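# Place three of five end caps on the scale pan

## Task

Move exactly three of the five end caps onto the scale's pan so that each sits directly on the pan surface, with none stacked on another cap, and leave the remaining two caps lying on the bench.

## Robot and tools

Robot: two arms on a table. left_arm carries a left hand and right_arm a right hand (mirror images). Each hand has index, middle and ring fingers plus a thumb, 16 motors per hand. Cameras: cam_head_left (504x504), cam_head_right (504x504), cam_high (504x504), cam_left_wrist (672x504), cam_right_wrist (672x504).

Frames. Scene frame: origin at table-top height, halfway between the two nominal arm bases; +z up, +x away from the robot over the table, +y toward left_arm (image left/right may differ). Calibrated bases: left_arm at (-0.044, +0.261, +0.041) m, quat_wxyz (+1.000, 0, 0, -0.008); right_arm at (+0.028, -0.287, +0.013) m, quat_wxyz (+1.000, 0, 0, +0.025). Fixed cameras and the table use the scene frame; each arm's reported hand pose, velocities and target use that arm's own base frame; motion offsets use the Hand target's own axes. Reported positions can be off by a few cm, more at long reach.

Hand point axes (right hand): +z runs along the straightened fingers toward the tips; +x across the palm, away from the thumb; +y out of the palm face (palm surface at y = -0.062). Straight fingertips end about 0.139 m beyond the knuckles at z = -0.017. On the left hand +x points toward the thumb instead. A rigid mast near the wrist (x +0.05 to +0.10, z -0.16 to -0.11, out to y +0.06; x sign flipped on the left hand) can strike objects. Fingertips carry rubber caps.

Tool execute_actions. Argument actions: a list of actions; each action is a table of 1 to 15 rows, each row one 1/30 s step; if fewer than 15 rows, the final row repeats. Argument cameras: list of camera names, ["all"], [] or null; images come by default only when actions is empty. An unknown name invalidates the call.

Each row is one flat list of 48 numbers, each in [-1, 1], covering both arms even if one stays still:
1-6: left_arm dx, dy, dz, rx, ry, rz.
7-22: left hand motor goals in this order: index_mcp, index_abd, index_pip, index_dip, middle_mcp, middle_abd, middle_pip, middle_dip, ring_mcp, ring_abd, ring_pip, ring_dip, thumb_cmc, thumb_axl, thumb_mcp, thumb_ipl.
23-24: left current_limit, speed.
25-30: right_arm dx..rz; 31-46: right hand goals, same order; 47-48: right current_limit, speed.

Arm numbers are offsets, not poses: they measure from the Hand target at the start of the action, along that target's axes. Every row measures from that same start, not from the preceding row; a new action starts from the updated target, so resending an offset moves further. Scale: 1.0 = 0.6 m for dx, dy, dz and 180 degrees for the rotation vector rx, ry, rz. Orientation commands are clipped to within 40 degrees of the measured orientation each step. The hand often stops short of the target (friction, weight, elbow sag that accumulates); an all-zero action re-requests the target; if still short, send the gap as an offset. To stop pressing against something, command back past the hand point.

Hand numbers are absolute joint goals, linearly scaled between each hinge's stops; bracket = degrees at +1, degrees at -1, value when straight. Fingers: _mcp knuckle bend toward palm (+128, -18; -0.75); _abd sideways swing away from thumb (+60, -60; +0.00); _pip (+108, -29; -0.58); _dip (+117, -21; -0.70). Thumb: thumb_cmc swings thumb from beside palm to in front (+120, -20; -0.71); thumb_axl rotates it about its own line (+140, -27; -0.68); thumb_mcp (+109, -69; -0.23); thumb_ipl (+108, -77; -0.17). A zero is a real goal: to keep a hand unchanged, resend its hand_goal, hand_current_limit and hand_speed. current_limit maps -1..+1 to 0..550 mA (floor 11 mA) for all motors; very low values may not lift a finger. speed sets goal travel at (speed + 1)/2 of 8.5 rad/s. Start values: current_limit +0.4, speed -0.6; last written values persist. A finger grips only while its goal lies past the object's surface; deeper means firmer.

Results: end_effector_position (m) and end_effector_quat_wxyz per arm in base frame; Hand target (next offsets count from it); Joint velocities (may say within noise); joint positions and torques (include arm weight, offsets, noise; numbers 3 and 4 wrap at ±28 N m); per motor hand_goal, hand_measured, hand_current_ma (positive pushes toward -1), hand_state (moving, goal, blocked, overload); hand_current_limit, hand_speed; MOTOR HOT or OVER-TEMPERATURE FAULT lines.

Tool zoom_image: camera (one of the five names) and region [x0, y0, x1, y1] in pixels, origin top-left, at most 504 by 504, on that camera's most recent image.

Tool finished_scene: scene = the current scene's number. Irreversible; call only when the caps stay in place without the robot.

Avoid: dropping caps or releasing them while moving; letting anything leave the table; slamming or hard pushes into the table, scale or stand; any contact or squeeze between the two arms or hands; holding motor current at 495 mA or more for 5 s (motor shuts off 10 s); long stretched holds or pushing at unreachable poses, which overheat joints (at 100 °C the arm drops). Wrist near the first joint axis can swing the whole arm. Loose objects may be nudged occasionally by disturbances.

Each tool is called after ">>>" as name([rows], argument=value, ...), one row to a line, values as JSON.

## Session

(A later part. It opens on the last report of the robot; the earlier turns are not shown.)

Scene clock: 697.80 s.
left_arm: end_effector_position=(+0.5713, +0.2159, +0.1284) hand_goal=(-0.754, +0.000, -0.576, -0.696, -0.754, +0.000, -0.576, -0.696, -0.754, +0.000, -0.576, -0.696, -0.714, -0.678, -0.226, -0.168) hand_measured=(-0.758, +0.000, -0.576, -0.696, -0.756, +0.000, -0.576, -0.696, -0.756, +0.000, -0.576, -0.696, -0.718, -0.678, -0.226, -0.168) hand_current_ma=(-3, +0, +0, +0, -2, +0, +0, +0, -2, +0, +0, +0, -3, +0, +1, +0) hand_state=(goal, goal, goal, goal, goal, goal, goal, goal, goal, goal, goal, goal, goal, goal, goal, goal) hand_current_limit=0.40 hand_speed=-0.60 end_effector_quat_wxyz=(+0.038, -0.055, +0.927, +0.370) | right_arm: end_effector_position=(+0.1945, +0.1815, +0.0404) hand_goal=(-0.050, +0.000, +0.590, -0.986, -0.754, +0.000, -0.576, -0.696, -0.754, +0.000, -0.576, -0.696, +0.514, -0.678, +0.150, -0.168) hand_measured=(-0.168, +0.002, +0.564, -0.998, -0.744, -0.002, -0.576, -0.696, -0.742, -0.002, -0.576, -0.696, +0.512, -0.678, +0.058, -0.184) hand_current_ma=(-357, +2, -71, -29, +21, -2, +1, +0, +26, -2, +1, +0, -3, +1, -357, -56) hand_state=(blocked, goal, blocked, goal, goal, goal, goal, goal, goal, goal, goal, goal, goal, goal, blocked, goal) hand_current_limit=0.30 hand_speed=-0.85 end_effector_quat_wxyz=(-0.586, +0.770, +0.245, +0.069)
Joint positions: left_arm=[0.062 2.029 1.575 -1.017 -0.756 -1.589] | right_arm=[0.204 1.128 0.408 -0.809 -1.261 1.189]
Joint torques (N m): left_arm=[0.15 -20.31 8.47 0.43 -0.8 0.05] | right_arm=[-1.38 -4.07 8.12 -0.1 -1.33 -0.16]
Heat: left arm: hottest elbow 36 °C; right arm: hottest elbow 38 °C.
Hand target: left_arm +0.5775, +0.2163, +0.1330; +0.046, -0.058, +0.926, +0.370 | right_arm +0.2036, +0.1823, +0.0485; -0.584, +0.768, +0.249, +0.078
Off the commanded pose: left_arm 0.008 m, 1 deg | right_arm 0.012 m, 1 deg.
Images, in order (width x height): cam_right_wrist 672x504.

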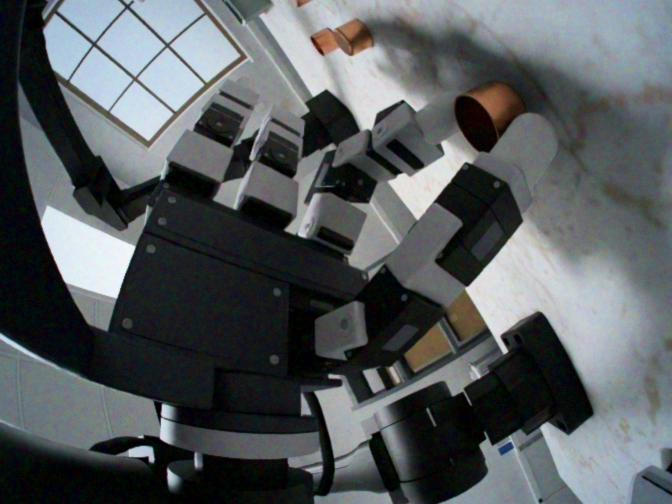

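>>> execute_actions([
  [[0,0,0,0,0,0,-0.754,0,-0.576,-0.696,-0.754,0,-0.576,-0.696,-0.754,0,-0.576,-0.696,-0.714,-0.678,-0.226,-0.168,0.4,-0.6,0.0378,-0.0809,-0.0325,0,0,0,-0.05,0,0.591,-0.986,-0.754,0,-0.576,-0.696,-0.754,0,-0.576,-0.696,0.514,-0.678,0.15,-0.168,0.4,-0.85]],
  [[0,0,0,0,0,0,-0.754,0,-0.576,-0.696,-0.754,0,-0.576,-0.696,-0.754,0,-0.576,-0.696,-0.714,-0.678,-0.226,-0.168,0.4,-0.6,0.0378,-0.0809,-0.0325,0,0,0,-0.05,0,0.591,-0.986,-0.754,0,-0.576,-0.696,-0.754,0,-0.576,-0.696,0.514,-0.678,0.15,-0.168,0.4,-0.85]],
  [[0,0,0,0,0,0,-0.754,0,-0.576,-0.696,-0.754,0,-0.576,-0.696,-0.754,0,-0.576,-0.696,-0.714,-0.678,-0.226,-0.168,0.4,-0.6,0.0378,-0.0809,-0.0325,0,0,0,-0.05,0,0.591,-0.986,-0.754,0,-0.576,-0.696,-0.754,0,-0.576,-0.696,0.514,-0.678,0.15,-0.168,0.4,-0.85]],
  [[0,0,0,0,0,0,-0.754,0,-0.576,-0.696,-0.754,0,-0.576,-0.696,-0.754,0,-0.576,-0.696,-0.714,-0.678,-0.226,-0.168,0.4,-0.6,0.0693,0.0615,-0.0723,-0.0265,0.0568,0.0228,-0.05,0,0.591,-0.986,-0.754,0,-0.576,-0.696,-0.754,0,-0.576,-0.696,0.514,-0.678,0.15,-0.168,0.4,-0.85]],
  [[0,0,0,0,0,0,-0.754,0,-0.576,-0.696,-0.754,0,-0.576,-0.696,-0.754,0,-0.576,-0.696,-0.714,-0.678,-0.226,-0.168,0.4,-0.6,0.0705,0.0662,-0.0828,-0.0265,0.0568,0.0228,-0.05,0,0.591,-0.986,-0.754,0,-0.576,-0.696,-0.754,0,-0.576,-0.696,0.514,-0.678,0.15,-0.168,0.4,-0.85]],
], cameras=["cam_right_wrist","cam_head_left"])

Scene clock: 717.87 s.
left_arm: end_effector_position=(+0.5713, +0.2159, +0.1284) hand_goal=(-0.754, +0.000, -0.576, -0.696, -0.754, +0.000, -0.576, -0.696, -0.754, +0.000, -0.576, -0.696, -0.714, -0.678, -0.226, -0.168) hand_measured=(-0.758, +0.000, -0.576, -0.696, -0.756, +0.000, -0.576, -0.696, -0.756, +0.000, -0.576, -0.696, -0.718, -0.678, -0.226, -0.168) hand_current_ma=(-3, +0, +0, +0, -2, +0, +0, +0, -2, +0, +0, +0, -3, +0, +1, +0) hand_state=(goal, goal, goal, goal, goal, goal, goal, goal, goal, goal, goal, goal, goal, goal, goal, goal) hand_current_limit=0.40 hand_speed=-0.60 end_effector_quat_wxyz=(+0.038, -0.055, +0.927, +0.370) | right_arm: end_effector_position=(+0.3014, +0.0880, +0.1965) hand_goal=(-0.050, +0.000, +0.590, -0.986, -0.754, +0.000, -0.576, -0.696, -0.754, +0.000, -0.576, -0.696, +0.514, -0.678, +0.150, -0.168) hand_measured=(-0.164, +0.002, +0.560, -0.998, -0.744, -0.002, -0.576, -0.696, -0.742, -0.002, -0.576, -0.696, +0.510, -0.678, +0.060, -0.186) hand_current_ma=(-385, +2, -83, -29, +21, -2, +1, +0, +26, -2, +1, +0, -5, +0, -385, -66) hand_state=(blocked, goal, blocked, goal, goal, goal, goal, goal, goal, goal, goal, goal, goal, goal, blocked, goal) hand_current_limit=0.40 hand_speed=-0.85 end_effector_quat_wxyz=(-0.565, +0.804, +0.069, +0.172)
Joint positions: left_arm=[0.062 2.029 1.575 -1.017 -0.756 -1.589] | right_arm=[-0.171 1.028 0.806 -1.227 -1.26 1.317]
Joint torques (N m): left_arm=[0.15 -20.31 8.46 0.42 -0.8 0.05] | right_arm=[-0.85 -4.07 12.19 1.03 -1.27 0.01]
Heat: left arm: hottest elbow 36 °C; right arm: hottest elbow 39 °C.
Hand target: left_arm +0.5775, +0.2163, +0.1330; +0.046, -0.058, +0.926, +0.370 | right_arm +0.3180, +0.0857, +0.2158; -0.558, +0.804, +0.079, +0.191
Off the commanded pose: left_arm 0.008 m, 1 deg | right_arm 0.026 m, 3 deg.
Images, in order (width x height): cam_head_left 504x504, cam_right_wrist 672x504.

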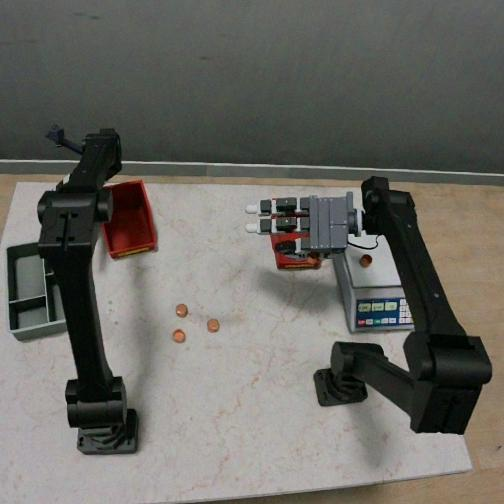

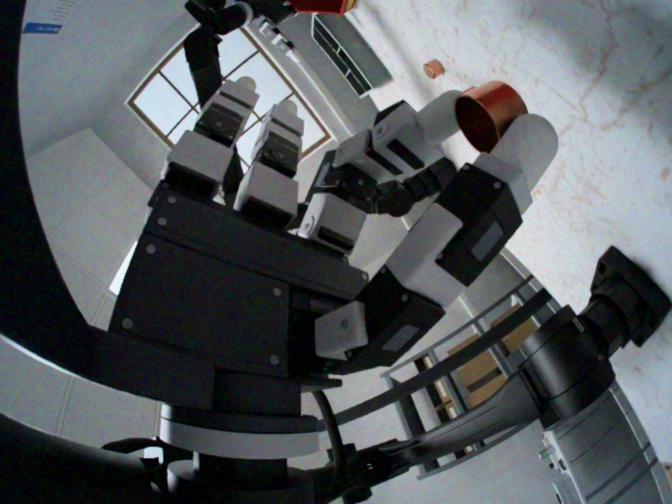

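>>> execute_actions([
  [[0,0,0,0,0,0,-0.754,0,-0.576,-0.696,-0.754,0,-0.576,-0.696,-0.754,0,-0.576,-0.696,-0.714,-0.678,-0.226,-0.168,0.4,-0.6,0.0725,0.0718,-0.0942,-0.0265,0.0568,0.0228,-0.05,0,0.591,-0.986,-0.754,0,-0.576,-0.696,-0.754,0,-0.576,-0.696,0.514,-0.678,0.15,-0.168,0.4,-0.85]],
  [[0,0,0,0,0,0,-0.754,0,-0.576,-0.696,-0.754,0,-0.576,-0.696,-0.754,0,-0.576,-0.696,-0.714,-0.678,-0.226,-0.168,0.4,-0.6,0.0713,0.0753,-0.1045,-0.0265,0.0568,0.0228,-0.05,0,0.591,-0.986,-0.754,0,-0.576,-0.696,-0.754,0,-0.576,-0.696,0.514,-0.678,0.15,-0.168,0.4,-0.85]],
  [[0,0,0,0,0,0,-0.754,0,-0.576,-0.696,-0.754,0,-0.576,-0.696,-0.754,0,-0.576,-0.696,-0.714,-0.678,-0.226,-0.168,0.4,-0.6,0.0732,0.0803,-0.1147,-0.0265,0.0568,0.0228,-0.05,0,0.591,-0.986,-0.754,0,-0.576,-0.696,-0.754,0,-0.576,-0.696,0.514,-0.678,0.15,-0.168,0.4,-0.85]],
], cameras=["cam_right_wrist","cam_head_left"])

>>> zoom_image(camera="cam_head_left", region=[300, 180, 460, 340])

Scene clock: 727.00 s.
left_arm: end_effector_position=(+0.5713, +0.2159, +0.1284) hand_goal=(-0.754, +0.000, -0.576, -0.696, -0.754, +0.000, -0.576, -0.696, -0.754, +0.000, -0.576, -0.696, -0.714, -0.678, -0.226, -0.168) hand_measured=(-0.758, +0.000, -0.576, -0.696, -0.756, +0.000, -0.576, -0.696, -0.756, +0.000, -0.576, -0.696, -0.718, -0.678, -0.226, -0.168) hand_current_ma=(-3, +0, +0, +0, -2, +0, +0, +0, -2, +0, +0, +0, -3, +0, +1, +0) hand_state=(goal, goal, goal, goal, goal, goal, goal, goal, goal, goal, goal, goal, goal, goal, goal, goal) hand_current_limit=0.40 hand_speed=-0.60 end_effector_quat_wxyz=(+0.038, -0.055, +0.927, +0.370) | right_arm: end_effector_position=(+0.3695, -0.1556, +0.1859) hand_goal=(-0.050, +0.000, +0.590, -0.986, -0.754, +0.000, -0.576, -0.696, -0.754, +0.000, -0.576, -0.696, +0.514, -0.678, +0.150, -0.168) hand_measured=(-0.164, +0.002, +0.560, -0.998, -0.744, -0.002, -0.576, -0.696, -0.742, -0.002, -0.576, -0.696, +0.510, -0.678, +0.060, -0.188) hand_current_ma=(-385, +2, -86, -29, +21, -2, +1, +0, +26, -2, +1, +0, -5, +0, -385, -68) hand_state=(blocked, goal, blocked, goal, goal, goal, goal, goal, goal, goal, goal, goal, goal, goal, blocked, goal) hand_current_limit=0.40 hand_speed=-0.85 end_effector_quat_wxyz=(-0.480, +0.790, -0.194, +0.329)
Joint positions: left_arm=[0.062 2.029 1.575 -1.017 -0.756 -1.589] | right_arm=[-0.739 1.259 0.951 -0.973 -1.227 1.517]
Joint torques (N m): left_arm=[0.15 -20.25 8.47 0.42 -0.8 0.05] | right_arm=[-0.21 -7.06 12.6 1.32 -1.36 0.05]
Heat: left arm: hottest elbow 36 °C; right arm: hottest elbow 40 °C.
Hand target: left_arm +0.5775, +0.2163, +0.1330; +0.046, -0.058, +0.926, +0.370 | right_arm +0.3870, -0.1659, +0.2057; -0.473, +0.791, -0.180, +0.344
Off the commanded pose: left_arm 0.008 m, 1 deg | right_arm 0.028 m, 3 deg.
Images, in order (width x height): cam_head_left 504x504, cam_right_wrist 672x504.

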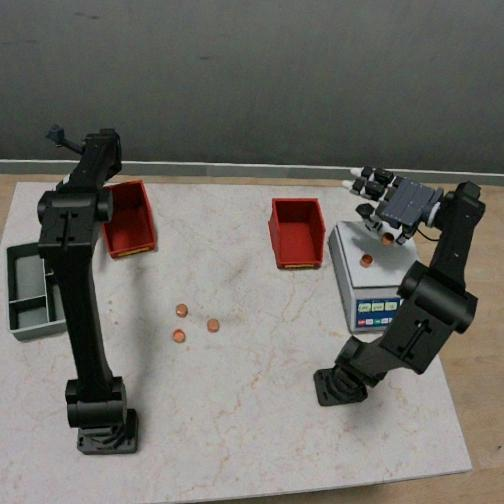

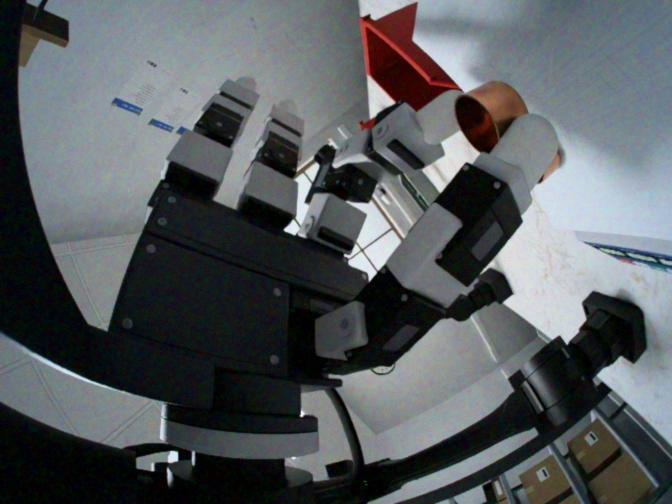

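Scaled by 3.150 from the camera's 504x504 image, which has a finer 720x720 frame.

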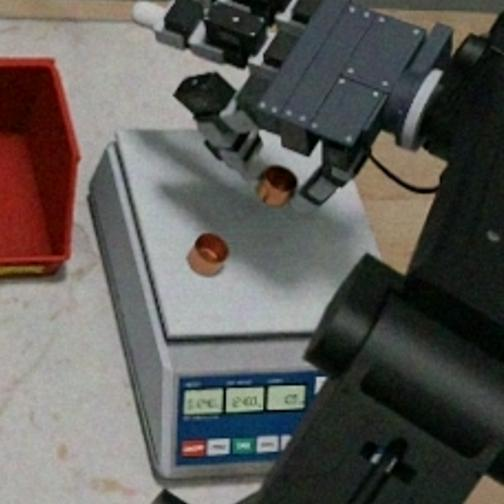

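>>> execute_actions([
  [[0,0,0,0,0,0,-0.754,0,-0.576,-0.696,-0.754,0,-0.576,-0.696,-0.754,0,-0.576,-0.696,-0.714,-0.678,-0.226,-0.168,0.4,-0.6,-0.0266,0.0568,0.0228,0,0,0,-0.05,0,0.591,-0.986,-0.754,0,-0.576,-0.696,-0.754,0,-0.576,-0.696,0.514,-0.678,0.15,-0.168,0.4,-0.85]],
  [[0,0,0,0,0,0,-0.754,0,-0.576,-0.696,-0.754,0,-0.576,-0.696,-0.754,0,-0.576,-0.696,-0.714,-0.678,-0.226,-0.168,0.4,-0.6,-0.0099,0.0213,0.0086,0,0,0,-0.05,0,0.591,-0.986,-0.754,0,-0.576,-0.696,-0.754,0,-0.576,-0.696,0.514,-0.678,0.15,-0.168,0.4,-0.85]],
], cameras=["cam_right_wrist","cam_head_left"])

>>> zoom_image(camera="cam_head_left", region=[300, 180, 460, 340])

Scene clock: 733.70 s.
left_arm: end_effector_position=(+0.5713, +0.2159, +0.1284) hand_goal=(-0.754, +0.000, -0.576, -0.696, -0.754, +0.000, -0.576, -0.696, -0.754, +0.000, -0.576, -0.696, -0.714, -0.678, -0.226, -0.168) hand_measured=(-0.758, +0.000, -0.576, -0.696, -0.756, +0.000, -0.576, -0.696, -0.756, +0.000, -0.576, -0.696, -0.718, -0.678, -0.226, -0.168) hand_current_ma=(-3, +0, +0, +0, -2, +0, +0, +0, -2, +0, +0, +0, -3, +0, +1, +0) hand_state=(goal, goal, goal, goal, goal, goal, goal, goal, goal, goal, goal, goal, goal, goal, goal, goal) hand_current_limit=0.40 hand_speed=-0.60 end_effector_quat_wxyz=(+0.038, -0.055, +0.927, +0.370) | right_arm: end_effector_position=(+0.3853, -0.1691, +0.1570) hand_goal=(-0.050, +0.000, +0.590, -0.986, -0.754, +0.000, -0.576, -0.696, -0.754, +0.000, -0.576, -0.696, +0.514, -0.678, +0.150, -0.168) hand_measured=(-0.164, +0.002, +0.560, -0.998, -0.744, -0.002, -0.576, -0.696, -0.742, -0.002, -0.576, -0.696, +0.510, -0.678, +0.060, -0.188) hand_current_ma=(-385, +2, -86, -29, +21, -2, +1, +0, +26, -2, +1, +0, -5, +0, -385, -68) hand_state=(blocked, goal, blocked, goal, goal, goal, goal, goal, goal, goal, goal, goal, goal, goal, blocked, goal) hand_current_limit=0.40 hand_speed=-0.85 end_effector_quat_wxyz=(-0.468, +0.791, -0.178, +0.352)
Joint positions: left_arm=[0.062 2.029 1.575 -1.017 -0.756 -1.589] | right_arm=[-0.738 1.31 0.904 -0.797 -1.227 1.535]
Joint torques (N m): left_arm=[0.15 -20.25 8.47 0.42 -0.79 0.05] | right_arm=[0.21 -7.71 7.61 1.25 -1.2 -0.03]
Heat: left arm: hottest elbow 36 °C; right arm: hottest elbow 41 °C.
Hand target: left_arm +0.5775, +0.2163, +0.1330; +0.046, -0.058, +0.926, +0.370 | right_arm +0.3871, -0.1636, +0.1507; -0.473, +0.791, -0.180, +0.344
Off the commanded pose: left_arm 0.008 m, 1 deg | right_arm 0.009 m, 1 deg.
Images, in order (width x height): cam_head_left 504x504, cam_right_wrist 672x504.

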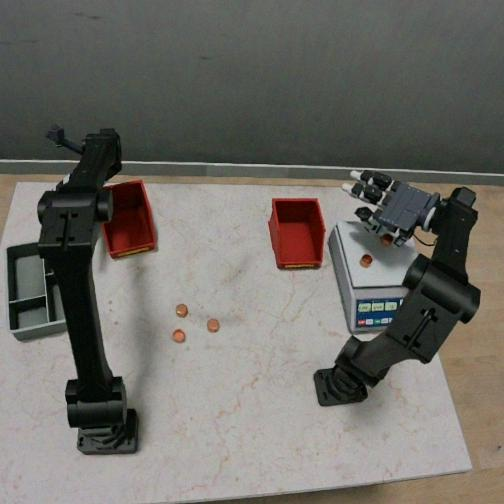

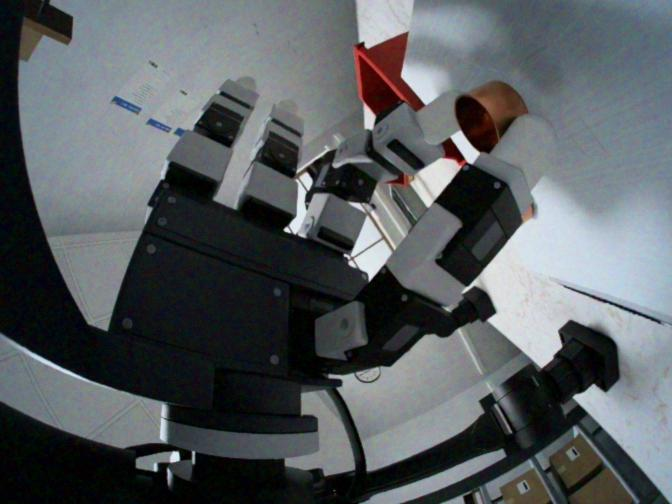

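Scaled by 3.150 from the camera's 504x504 image, which has a finer 720x720 frame.

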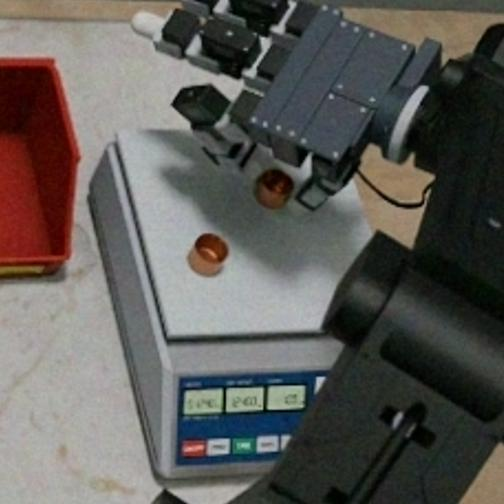

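>>> execute_actions([
  [[0,0,0,0,0,0,-0.754,0,-0.576,-0.696,-0.754,0,-0.576,-0.696,-0.754,0,-0.576,-0.696,-0.714,-0.678,-0.226,-0.168,0.4,-0.6,-0.0358,0.006,0.0112,0,0,0,-0.05,0,0.591,-0.986,-0.754,0,-0.576,-0.696,-0.754,0,-0.576,-0.696,0.514,-0.678,0.15,-0.168,0.4,-0.85]],
])

Scene clock: 738.20 s.
left_arm: end_effector_position=(+0.5713, +0.2159, +0.1284) hand_goal=(-0.754, +0.000, -0.576, -0.696, -0.754, +0.000, -0.576, -0.696, -0.754, +0.000, -0.576, -0.696, -0.714, -0.678, -0.226, -0.168) hand_measured=(-0.758, +0.000, -0.576, -0.696, -0.756, +0.000, -0.576, -0.696, -0.756, +0.000, -0.576, -0.696, -0.718, -0.678, -0.226, -0.168) hand_current_ma=(-3, +0, +0, +0, -2, +0, +0, +0, -2, +0, +0, +0, -3, +0, +1, +0) hand_state=(goal, goal, goal, goal, goal, goal, goal, goal, goal, goal, goal, goal, goal, goal, goal, goal) hand_current_limit=0.40 hand_speed=-0.60 end_effector_quat_wxyz=(+0.038, -0.055, +0.927, +0.370) | right_arm: end_effector_position=(+0.3762, -0.1546, +0.1358) hand_goal=(-0.050, +0.000, +0.590, -0.986, -0.754, +0.000, -0.576, -0.696, -0.754, +0.000, -0.576, -0.696, +0.514, -0.678, +0.150, -0.168) hand_measured=(-0.162, +0.002, +0.558, -0.998, -0.744, -0.002, -0.576, -0.696, -0.742, -0.002, -0.576, -0.696, +0.514, -0.678, +0.060, -0.188) hand_current_ma=(-385, +2, -86, -29, +21, -2, +1, +0, +26, -2, +1, +0, +1, +0, -385, -70) hand_state=(blocked, goal, blocked, goal, goal, goal, goal, goal, goal, goal, goal, goal, goal, goal, blocked, goal) hand_current_limit=0.40 hand_speed=-0.85 end_effector_quat_wxyz=(-0.472, +0.790, -0.184, +0.344)
Joint positions: left_arm=[0.062 2.029 1.575 -1.017 -0.756 -1.589] | right_arm=[-0.725 1.296 0.831 -0.724 -1.222 1.573]
Joint torques (N m): left_arm=[0.15 -20.25 8.47 0.43 -0.8 0.05] | right_arm=[0.26 -9.17 7.3 1.46 -1.16 0.05]
Heat: left arm: hottest elbow 36 °C; right arm: hottest elbow 40 °C.
Hand target: left_arm +0.5775, +0.2163, +0.1330; +0.046, -0.058, +0.926, +0.370 | right_arm +0.3770, -0.1481, +0.1374; -0.473, +0.791, -0.180, +0.344
Off the commanded pose: left_arm 0.008 m, 1 deg | right_arm 0.007 m, 1 deg.

>>> execute_actions([
  [[0,0,0,0,0,0,-0.754,0,-0.576,-0.696,-0.754,0,-0.576,-0.696,-0.754,0,-0.576,-0.696,-0.714,-0.678,-0.226,-0.168,0.4,-0.6,-0.0026,0.0057,0.0023,0,0,0,-0.05,0,0.591,-0.986,-0.754,0,-0.576,-0.696,-0.754,0,-0.576,-0.696,0.514,-0.678,0.15,-0.168,0.4,-0.85]],
  [[0,0,0,0,0,0,-0.754,0,-0.576,-0.696,-0.754,0,-0.576,-0.696,-0.754,0,-0.576,-0.696,-0.714,-0.678,-0.226,-0.168,0.4,-0.6,0,0,0,0,0,0,-0.24,0,0.591,-0.986,-0.754,0,-0.576,-0.696,-0.754,0,-0.576,-0.696,0.514,-0.678,0.02,-0.168,0.3,-0.88]],
  [[0,0,0,0,0,0,-0.754,0,-0.576,-0.696,-0.754,0,-0.576,-0.696,-0.754,0,-0.576,-0.696,-0.714,-0.678,-0.226,-0.168,0.4,-0.6,0.0066,-0.0142,-0.0057,0,0,0,-0.411,0,0.591,-0.986,-0.754,0,-0.576,-0.696,-0.754,0,-0.576,-0.696,0.514,-0.678,0.0,-0.168,0.3,-0.8]],
], cameras=["cam_right_wrist"])

>>> zoom_image(camera="cam_right_wrist", region=[350, 0, 672, 300])

Scene clock: 745.93 s.
left_arm: end_effector_position=(+0.5713, +0.2159, +0.1284) hand_goal=(-0.754, +0.000, -0.576, -0.696, -0.754, +0.000, -0.576, -0.696, -0.754, +0.000, -0.576, -0.696, -0.714, -0.678, -0.226, -0.168) hand_measured=(-0.758, +0.000, -0.576, -0.696, -0.756, +0.000, -0.576, -0.696, -0.756, +0.000, -0.576, -0.696, -0.718, -0.678, -0.226, -0.168) hand_current_ma=(-3, +0, +0, +0, -2, +0, +0, +0, -2, +0, +0, +0, -3, +0, +1, +0) hand_state=(goal, goal, goal, goal, goal, goal, goal, goal, goal, goal, goal, goal, goal, goal, goal, goal) hand_current_limit=0.40 hand_speed=-0.60 end_effector_quat_wxyz=(+0.038, -0.055, +0.927, +0.370) | right_arm: end_effector_position=(+0.3757, -0.1541, +0.1378) hand_goal=(-0.412, +0.000, +0.590, -0.986, -0.754, +0.000, -0.576, -0.696, -0.754, +0.000, -0.576, -0.696, +0.514, -0.678, +0.000, -0.168) hand_measured=(-0.400, +0.002, +0.586, -0.988, -0.744, -0.002, -0.576, -0.696, -0.742, -0.002, -0.576, -0.696, +0.514, -0.678, +0.002, -0.170) hand_current_ma=(+28, +2, -9, -5, +21, -2, +1, +0, +26, -2, +1, +0, +0, +0, +4, -4) hand_state=(goal, goal, goal, goal, goal, goal, goal, goal, goal, goal, goal, goal, goal, goal, goal, goal) hand_current_limit=0.30 hand_speed=-0.80 end_effector_quat_wxyz=(-0.470, +0.790, -0.182, +0.348)
Joint positions: left_arm=[0.062 2.029 1.575 -1.017 -0.756 -1.589] | right_arm=[-0.725 1.287 0.827 -0.718 -1.222 1.576]
Joint torques (N m): left_arm=[0.09 -20.31 8.49 0.42 -0.8 0.05] | right_arm=[0.26 -8.94 8.42 0.61 -1.17 0]
Heat: left arm: hottest elbow 36 °C; right arm: hottest elbow 39 °C.
Hand target: left_arm +0.5775, +0.2163, +0.1330; +0.046, -0.058, +0.926, +0.370 | right_arm +0.3770, -0.1484, +0.1433; -0.473, +0.791, -0.180, +0.344
Off the commanded pose: left_arm 0.008 m, 1 deg | right_arm 0.008 m, 1 deg.
Images, in order (width x height): cam_right_wrist 672x504.

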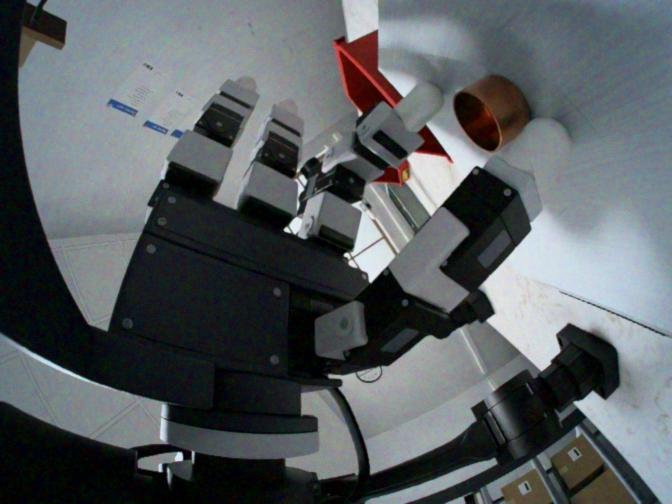

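Scaled by 1.565 from the camera's 672x504 image, which has a finer 960x720 frame.

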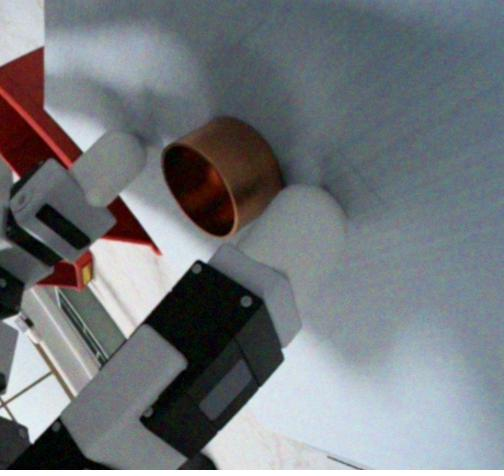

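>>> execute_actions([
  [[0,0,0,0,0,0,-0.754,0,-0.576,-0.696,-0.754,0,-0.576,-0.696,-0.754,0,-0.576,-0.696,-0.714,-0.678,-0.226,-0.168,0.4,-0.6,0.0444,-0.0951,-0.0382,0,0,0,-0.411,0,0.591,-0.986,-0.754,0,-0.576,-0.696,-0.754,0,-0.576,-0.696,0.514,-0.678,-0.03,-0.168,0.3,-0.8]],
  [[0,0,0,0,0,0,-0.754,0,-0.576,-0.696,-0.754,0,-0.576,-0.696,-0.754,0,-0.576,-0.696,-0.714,-0.678,-0.226,-0.168,0.4,-0.6,-0.1093,-0.0855,0.0852,0.0276,-0.0592,-0.0237,-0.411,0,0.591,-0.986,-0.754,0,-0.576,-0.696,-0.754,0,-0.576,-0.696,0.514,-0.678,-0.056,-0.168,0.3,-0.6]],
  [[0,0,0,0,0,0,-0.754,0,-0.576,-0.696,-0.754,0,-0.576,-0.696,-0.754,0,-0.576,-0.696,-0.714,-0.678,-0.226,-0.168,0.4,-0.6,-0.0863,-0.0758,0.0883,0.0276,-0.0592,-0.0237,-0.411,0,0.591,-0.986,-0.754,0,-0.576,-0.696,-0.754,0,-0.576,-0.696,0.514,-0.678,-0.056,-0.168,0.3,-0.6]],
  [[0,0,0,0,0,0,-0.754,0,-0.576,-0.696,-0.754,0,-0.576,-0.696,-0.754,0,-0.576,-0.696,-0.714,-0.678,-0.226,-0.168,0.4,-0.6,-0.072,-0.0707,0.0917,0.0276,-0.0592,-0.0237,-0.411,0,0.591,-0.986,-0.754,0,-0.576,-0.696,-0.754,0,-0.576,-0.696,0.514,-0.678,-0.056,-0.168,0.3,-0.6]],
  [[0,0,0,0,0,0,-0.754,0,-0.576,-0.696,-0.754,0,-0.576,-0.696,-0.754,0,-0.576,-0.696,-0.714,-0.678,-0.226,-0.168,0.4,-0.6,-0.0473,-0.0662,0.1093,0.0276,-0.0592,-0.0237,-0.411,0,0.591,-0.986,-0.754,0,-0.576,-0.696,-0.754,0,-0.576,-0.696,0.514,-0.678,-0.056,-0.168,0.3,-0.6]],
  [[0,0,0,0,0,0,-0.754,0,-0.576,-0.696,-0.754,0,-0.576,-0.696,-0.754,0,-0.576,-0.696,-0.714,-0.678,-0.226,-0.168,0.4,-0.6,-0.0722,0.0037,0.1507,0.0276,-0.0592,-0.0237,-0.411,0,0.591,-0.986,-0.754,0,-0.576,-0.696,-0.754,0,-0.576,-0.696,0.514,-0.678,-0.056,-0.168,0.3,-0.6]],
  [[0,0,0,0,0,0,-0.754,0,-0.576,-0.696,-0.754,0,-0.576,-0.696,-0.754,0,-0.576,-0.696,-0.714,-0.678,-0.226,-0.168,0.4,-0.6,-0.0722,-0.0003,0.1608,0.0276,-0.0592,-0.0237,-0.411,0,0.591,-0.986,-0.754,0,-0.576,-0.696,-0.754,0,-0.576,-0.696,0.514,-0.678,-0.056,-0.168,0.3,-0.6]],
], cameras=["cam_right_wrist","cam_head_left"])

>>> zoom_image(camera="cam_head_left", region=[150, 270, 300, 360])

>>> zoom_image(camera="cam_head_left", region=[300, 180, 460, 340])

Scene clock: 774.27 s.
left_arm: end_effector_position=(+0.5713, +0.2159, +0.1284) hand_goal=(-0.754, +0.000, -0.576, -0.696, -0.754, +0.000, -0.576, -0.696, -0.754, +0.000, -0.576, -0.696, -0.714, -0.678, -0.226, -0.168) hand_measured=(-0.758, +0.000, -0.576, -0.696, -0.756, +0.000, -0.576, -0.696, -0.756, +0.000, -0.576, -0.696, -0.718, -0.678, -0.226, -0.168) hand_current_ma=(-3, +0, +0, +0, -2, +0, +0, +0, -2, +0, +0, +0, -3, +0, +1, +0) hand_state=(goal, goal, goal, goal, goal, goal, goal, goal, goal, goal, goal, goal, goal, goal, goal, goal) hand_current_limit=0.40 hand_speed=-0.60 end_effector_quat_wxyz=(+0.038, -0.055, +0.927, +0.370) | right_arm: end_effector_position=(+0.2007, +0.3377, +0.1364) hand_goal=(-0.412, +0.000, +0.590, -0.986, -0.754, +0.000, -0.576, -0.696, -0.754, +0.000, -0.576, -0.696, +0.514, -0.678, -0.056, -0.168) hand_measured=(-0.404, +0.002, +0.588, -0.988, -0.744, -0.002, -0.576, -0.696, -0.742, -0.002, -0.576, -0.696, +0.512, -0.678, -0.056, -0.170) hand_current_ma=(+15, +1, -4, -4, +21, -2, +1, +0, +27, -2, +1, +0, -2, +0, +0, -3) hand_state=(goal, goal, goal, goal, goal, goal, goal, goal, goal, goal, goal, goal, goal, goal, goal, goal) hand_current_limit=0.30 hand_speed=-0.60 end_effector_quat_wxyz=(-0.588, +0.727, +0.355, +0.009)
Joint positions: left_arm=[0.062 2.029 1.575 -1.017 -0.756 -1.589] | right_arm=[0.701 1.157 0.681 -0.419 -1.165 1.819]
Joint torques (N m): left_arm=[0.15 -20.25 8.47 0.43 -0.8 0.05] | right_arm=[0.15 -5.66 7.5 1.96 -0.94 -0.02]
Heat: left arm: hottest elbow 36 °C; right arm: hottest elbow 39 °C.
Hand target: left_arm +0.5775, +0.2163, +0.1330; +0.046, -0.058, +0.926, +0.370 | right_arm +0.1951, +0.3394, +0.1300; -0.588, +0.729, +0.350, +0.004
Off the commanded pose: left_arm 0.008 m, 1 deg | right_arm 0.008 m, 1 deg.
Images, in order (width x height): cam_head_left 504x504, cam_right_wrist 672x504.

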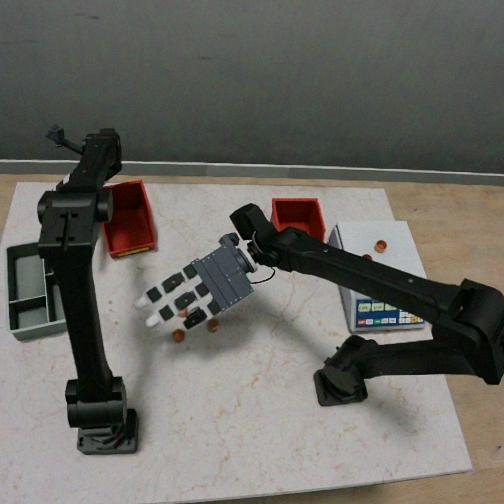

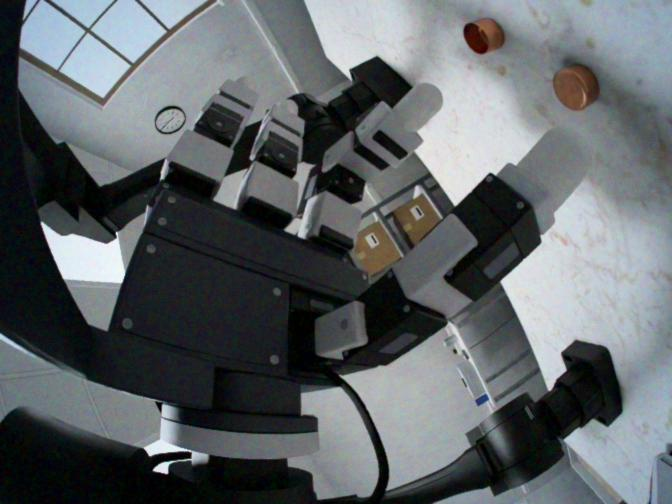

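Scaled by 3.360 from the camera's 504x504 image, which has a finer 720x720 frame.

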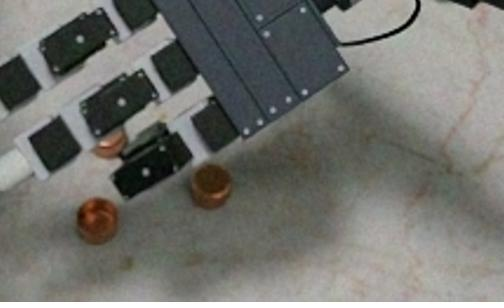

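Scaled by 3.150 from the camera's 504x504 image, which has a finer 720x720 frame.

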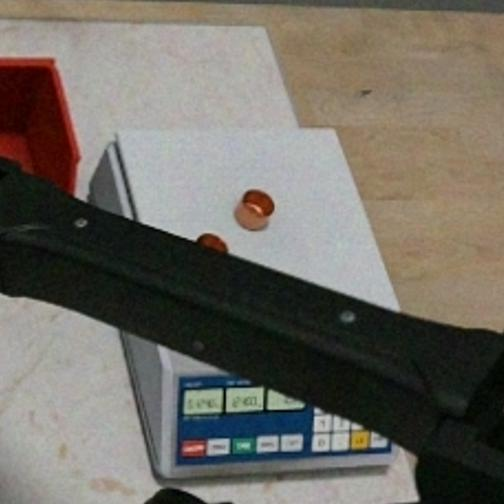

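>>> execute_actions([
  [[0,0,0,0,0,0,-0.754,0,-0.576,-0.696,-0.754,0,-0.576,-0.696,-0.754,0,-0.576,-0.696,-0.714,-0.678,-0.226,-0.168,0.4,-0.6,-0.0475,0.1053,0.0483,0,0,0,-0.411,0,0.591,-0.986,-0.754,0,-0.576,-0.696,-0.754,0,-0.576,-0.696,0.514,-0.678,-0.056,-0.168,0.3,-0.6]],
], cameras=["cam_right_wrist"])

>>> zoom_image(camera="cam_right_wrist", region=[350, 0, 672, 300])

Scene clock: 781.43 s.
left_arm: end_effector_position=(+0.5713, +0.2159, +0.1284) hand_goal=(-0.754, +0.000, -0.576, -0.696, -0.754, +0.000, -0.576, -0.696, -0.754, +0.000, -0.576, -0.696, -0.714, -0.678, -0.226, -0.168) hand_measured=(-0.758, +0.000, -0.576, -0.696, -0.756, +0.000, -0.576, -0.696, -0.756, +0.000, -0.576, -0.696, -0.718, -0.678, -0.226, -0.168) hand_current_ma=(-3, +0, +0, +0, -2, +0, +0, +0, -2, +0, +0, +0, -3, +0, +1, +0) hand_state=(goal, goal, goal, goal, goal, goal, goal, goal, goal, goal, goal, goal, goal, goal, goal, goal) hand_current_limit=0.40 hand_speed=-0.60 end_effector_quat_wxyz=(+0.038, -0.055, +0.927, +0.370) | right_arm: end_effector_position=(+0.1999, +0.3434, +0.0596) hand_goal=(-0.412, +0.000, +0.590, -0.986, -0.754, +0.000, -0.576, -0.696, -0.754, +0.000, -0.576, -0.696, +0.514, -0.678, -0.056, -0.168) hand_measured=(-0.404, +0.002, +0.588, -0.988, -0.744, -0.002, -0.576, -0.696, -0.742, -0.002, -0.576, -0.696, +0.512, -0.678, -0.056, -0.170) hand_current_ma=(+15, +1, -4, -4, +21, -2, +1, +0, +27, -2, +1, +0, -2, +0, +0, -3) hand_state=(goal, goal, goal, goal, goal, goal, goal, goal, goal, goal, goal, goal, goal, goal, goal, goal) hand_current_limit=0.30 hand_speed=-0.60 end_effector_quat_wxyz=(-0.588, +0.728, +0.351, +0.011)
Joint positions: left_arm=[0.062 2.029 1.575 -1.017 -0.756 -1.589] | right_arm=[0.717 1.323 0.562 -0.094 -1.151 1.865]
Joint torques (N m): left_arm=[0.15 -20.25 8.47 0.43 -0.8 0.05] | right_arm=[0.26 -6.42 6.71 1.99 -0.89 0]
Heat: left arm: hottest elbow 36 °C; right arm: hottest elbow 38 °C.
Hand target: left_arm +0.5775, +0.2163, +0.1330; +0.046, -0.058, +0.926, +0.370 | right_arm +0.1945, +0.3461, +0.0554; -0.588, +0.729, +0.350, +0.004
Off the commanded pose: left_arm 0.008 m, 1 deg | right_arm 0.008 m, 1 deg.
Images, in order (width x height): cam_right_wrist 672x504.

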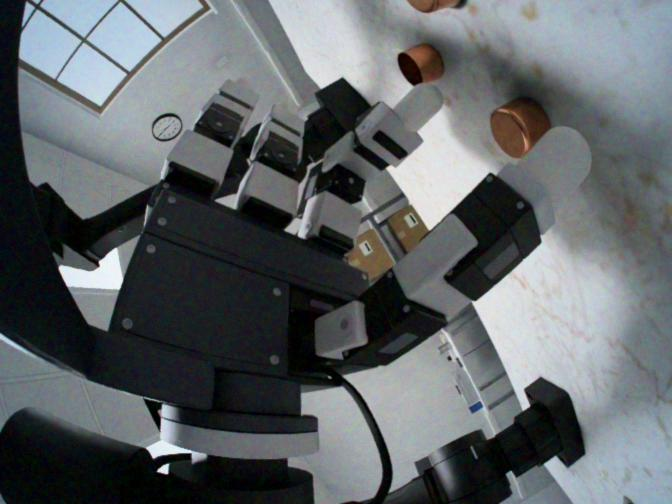

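Scaled by 1.565 from the camera's 672x504 image, which has a finer 960x720 frame.

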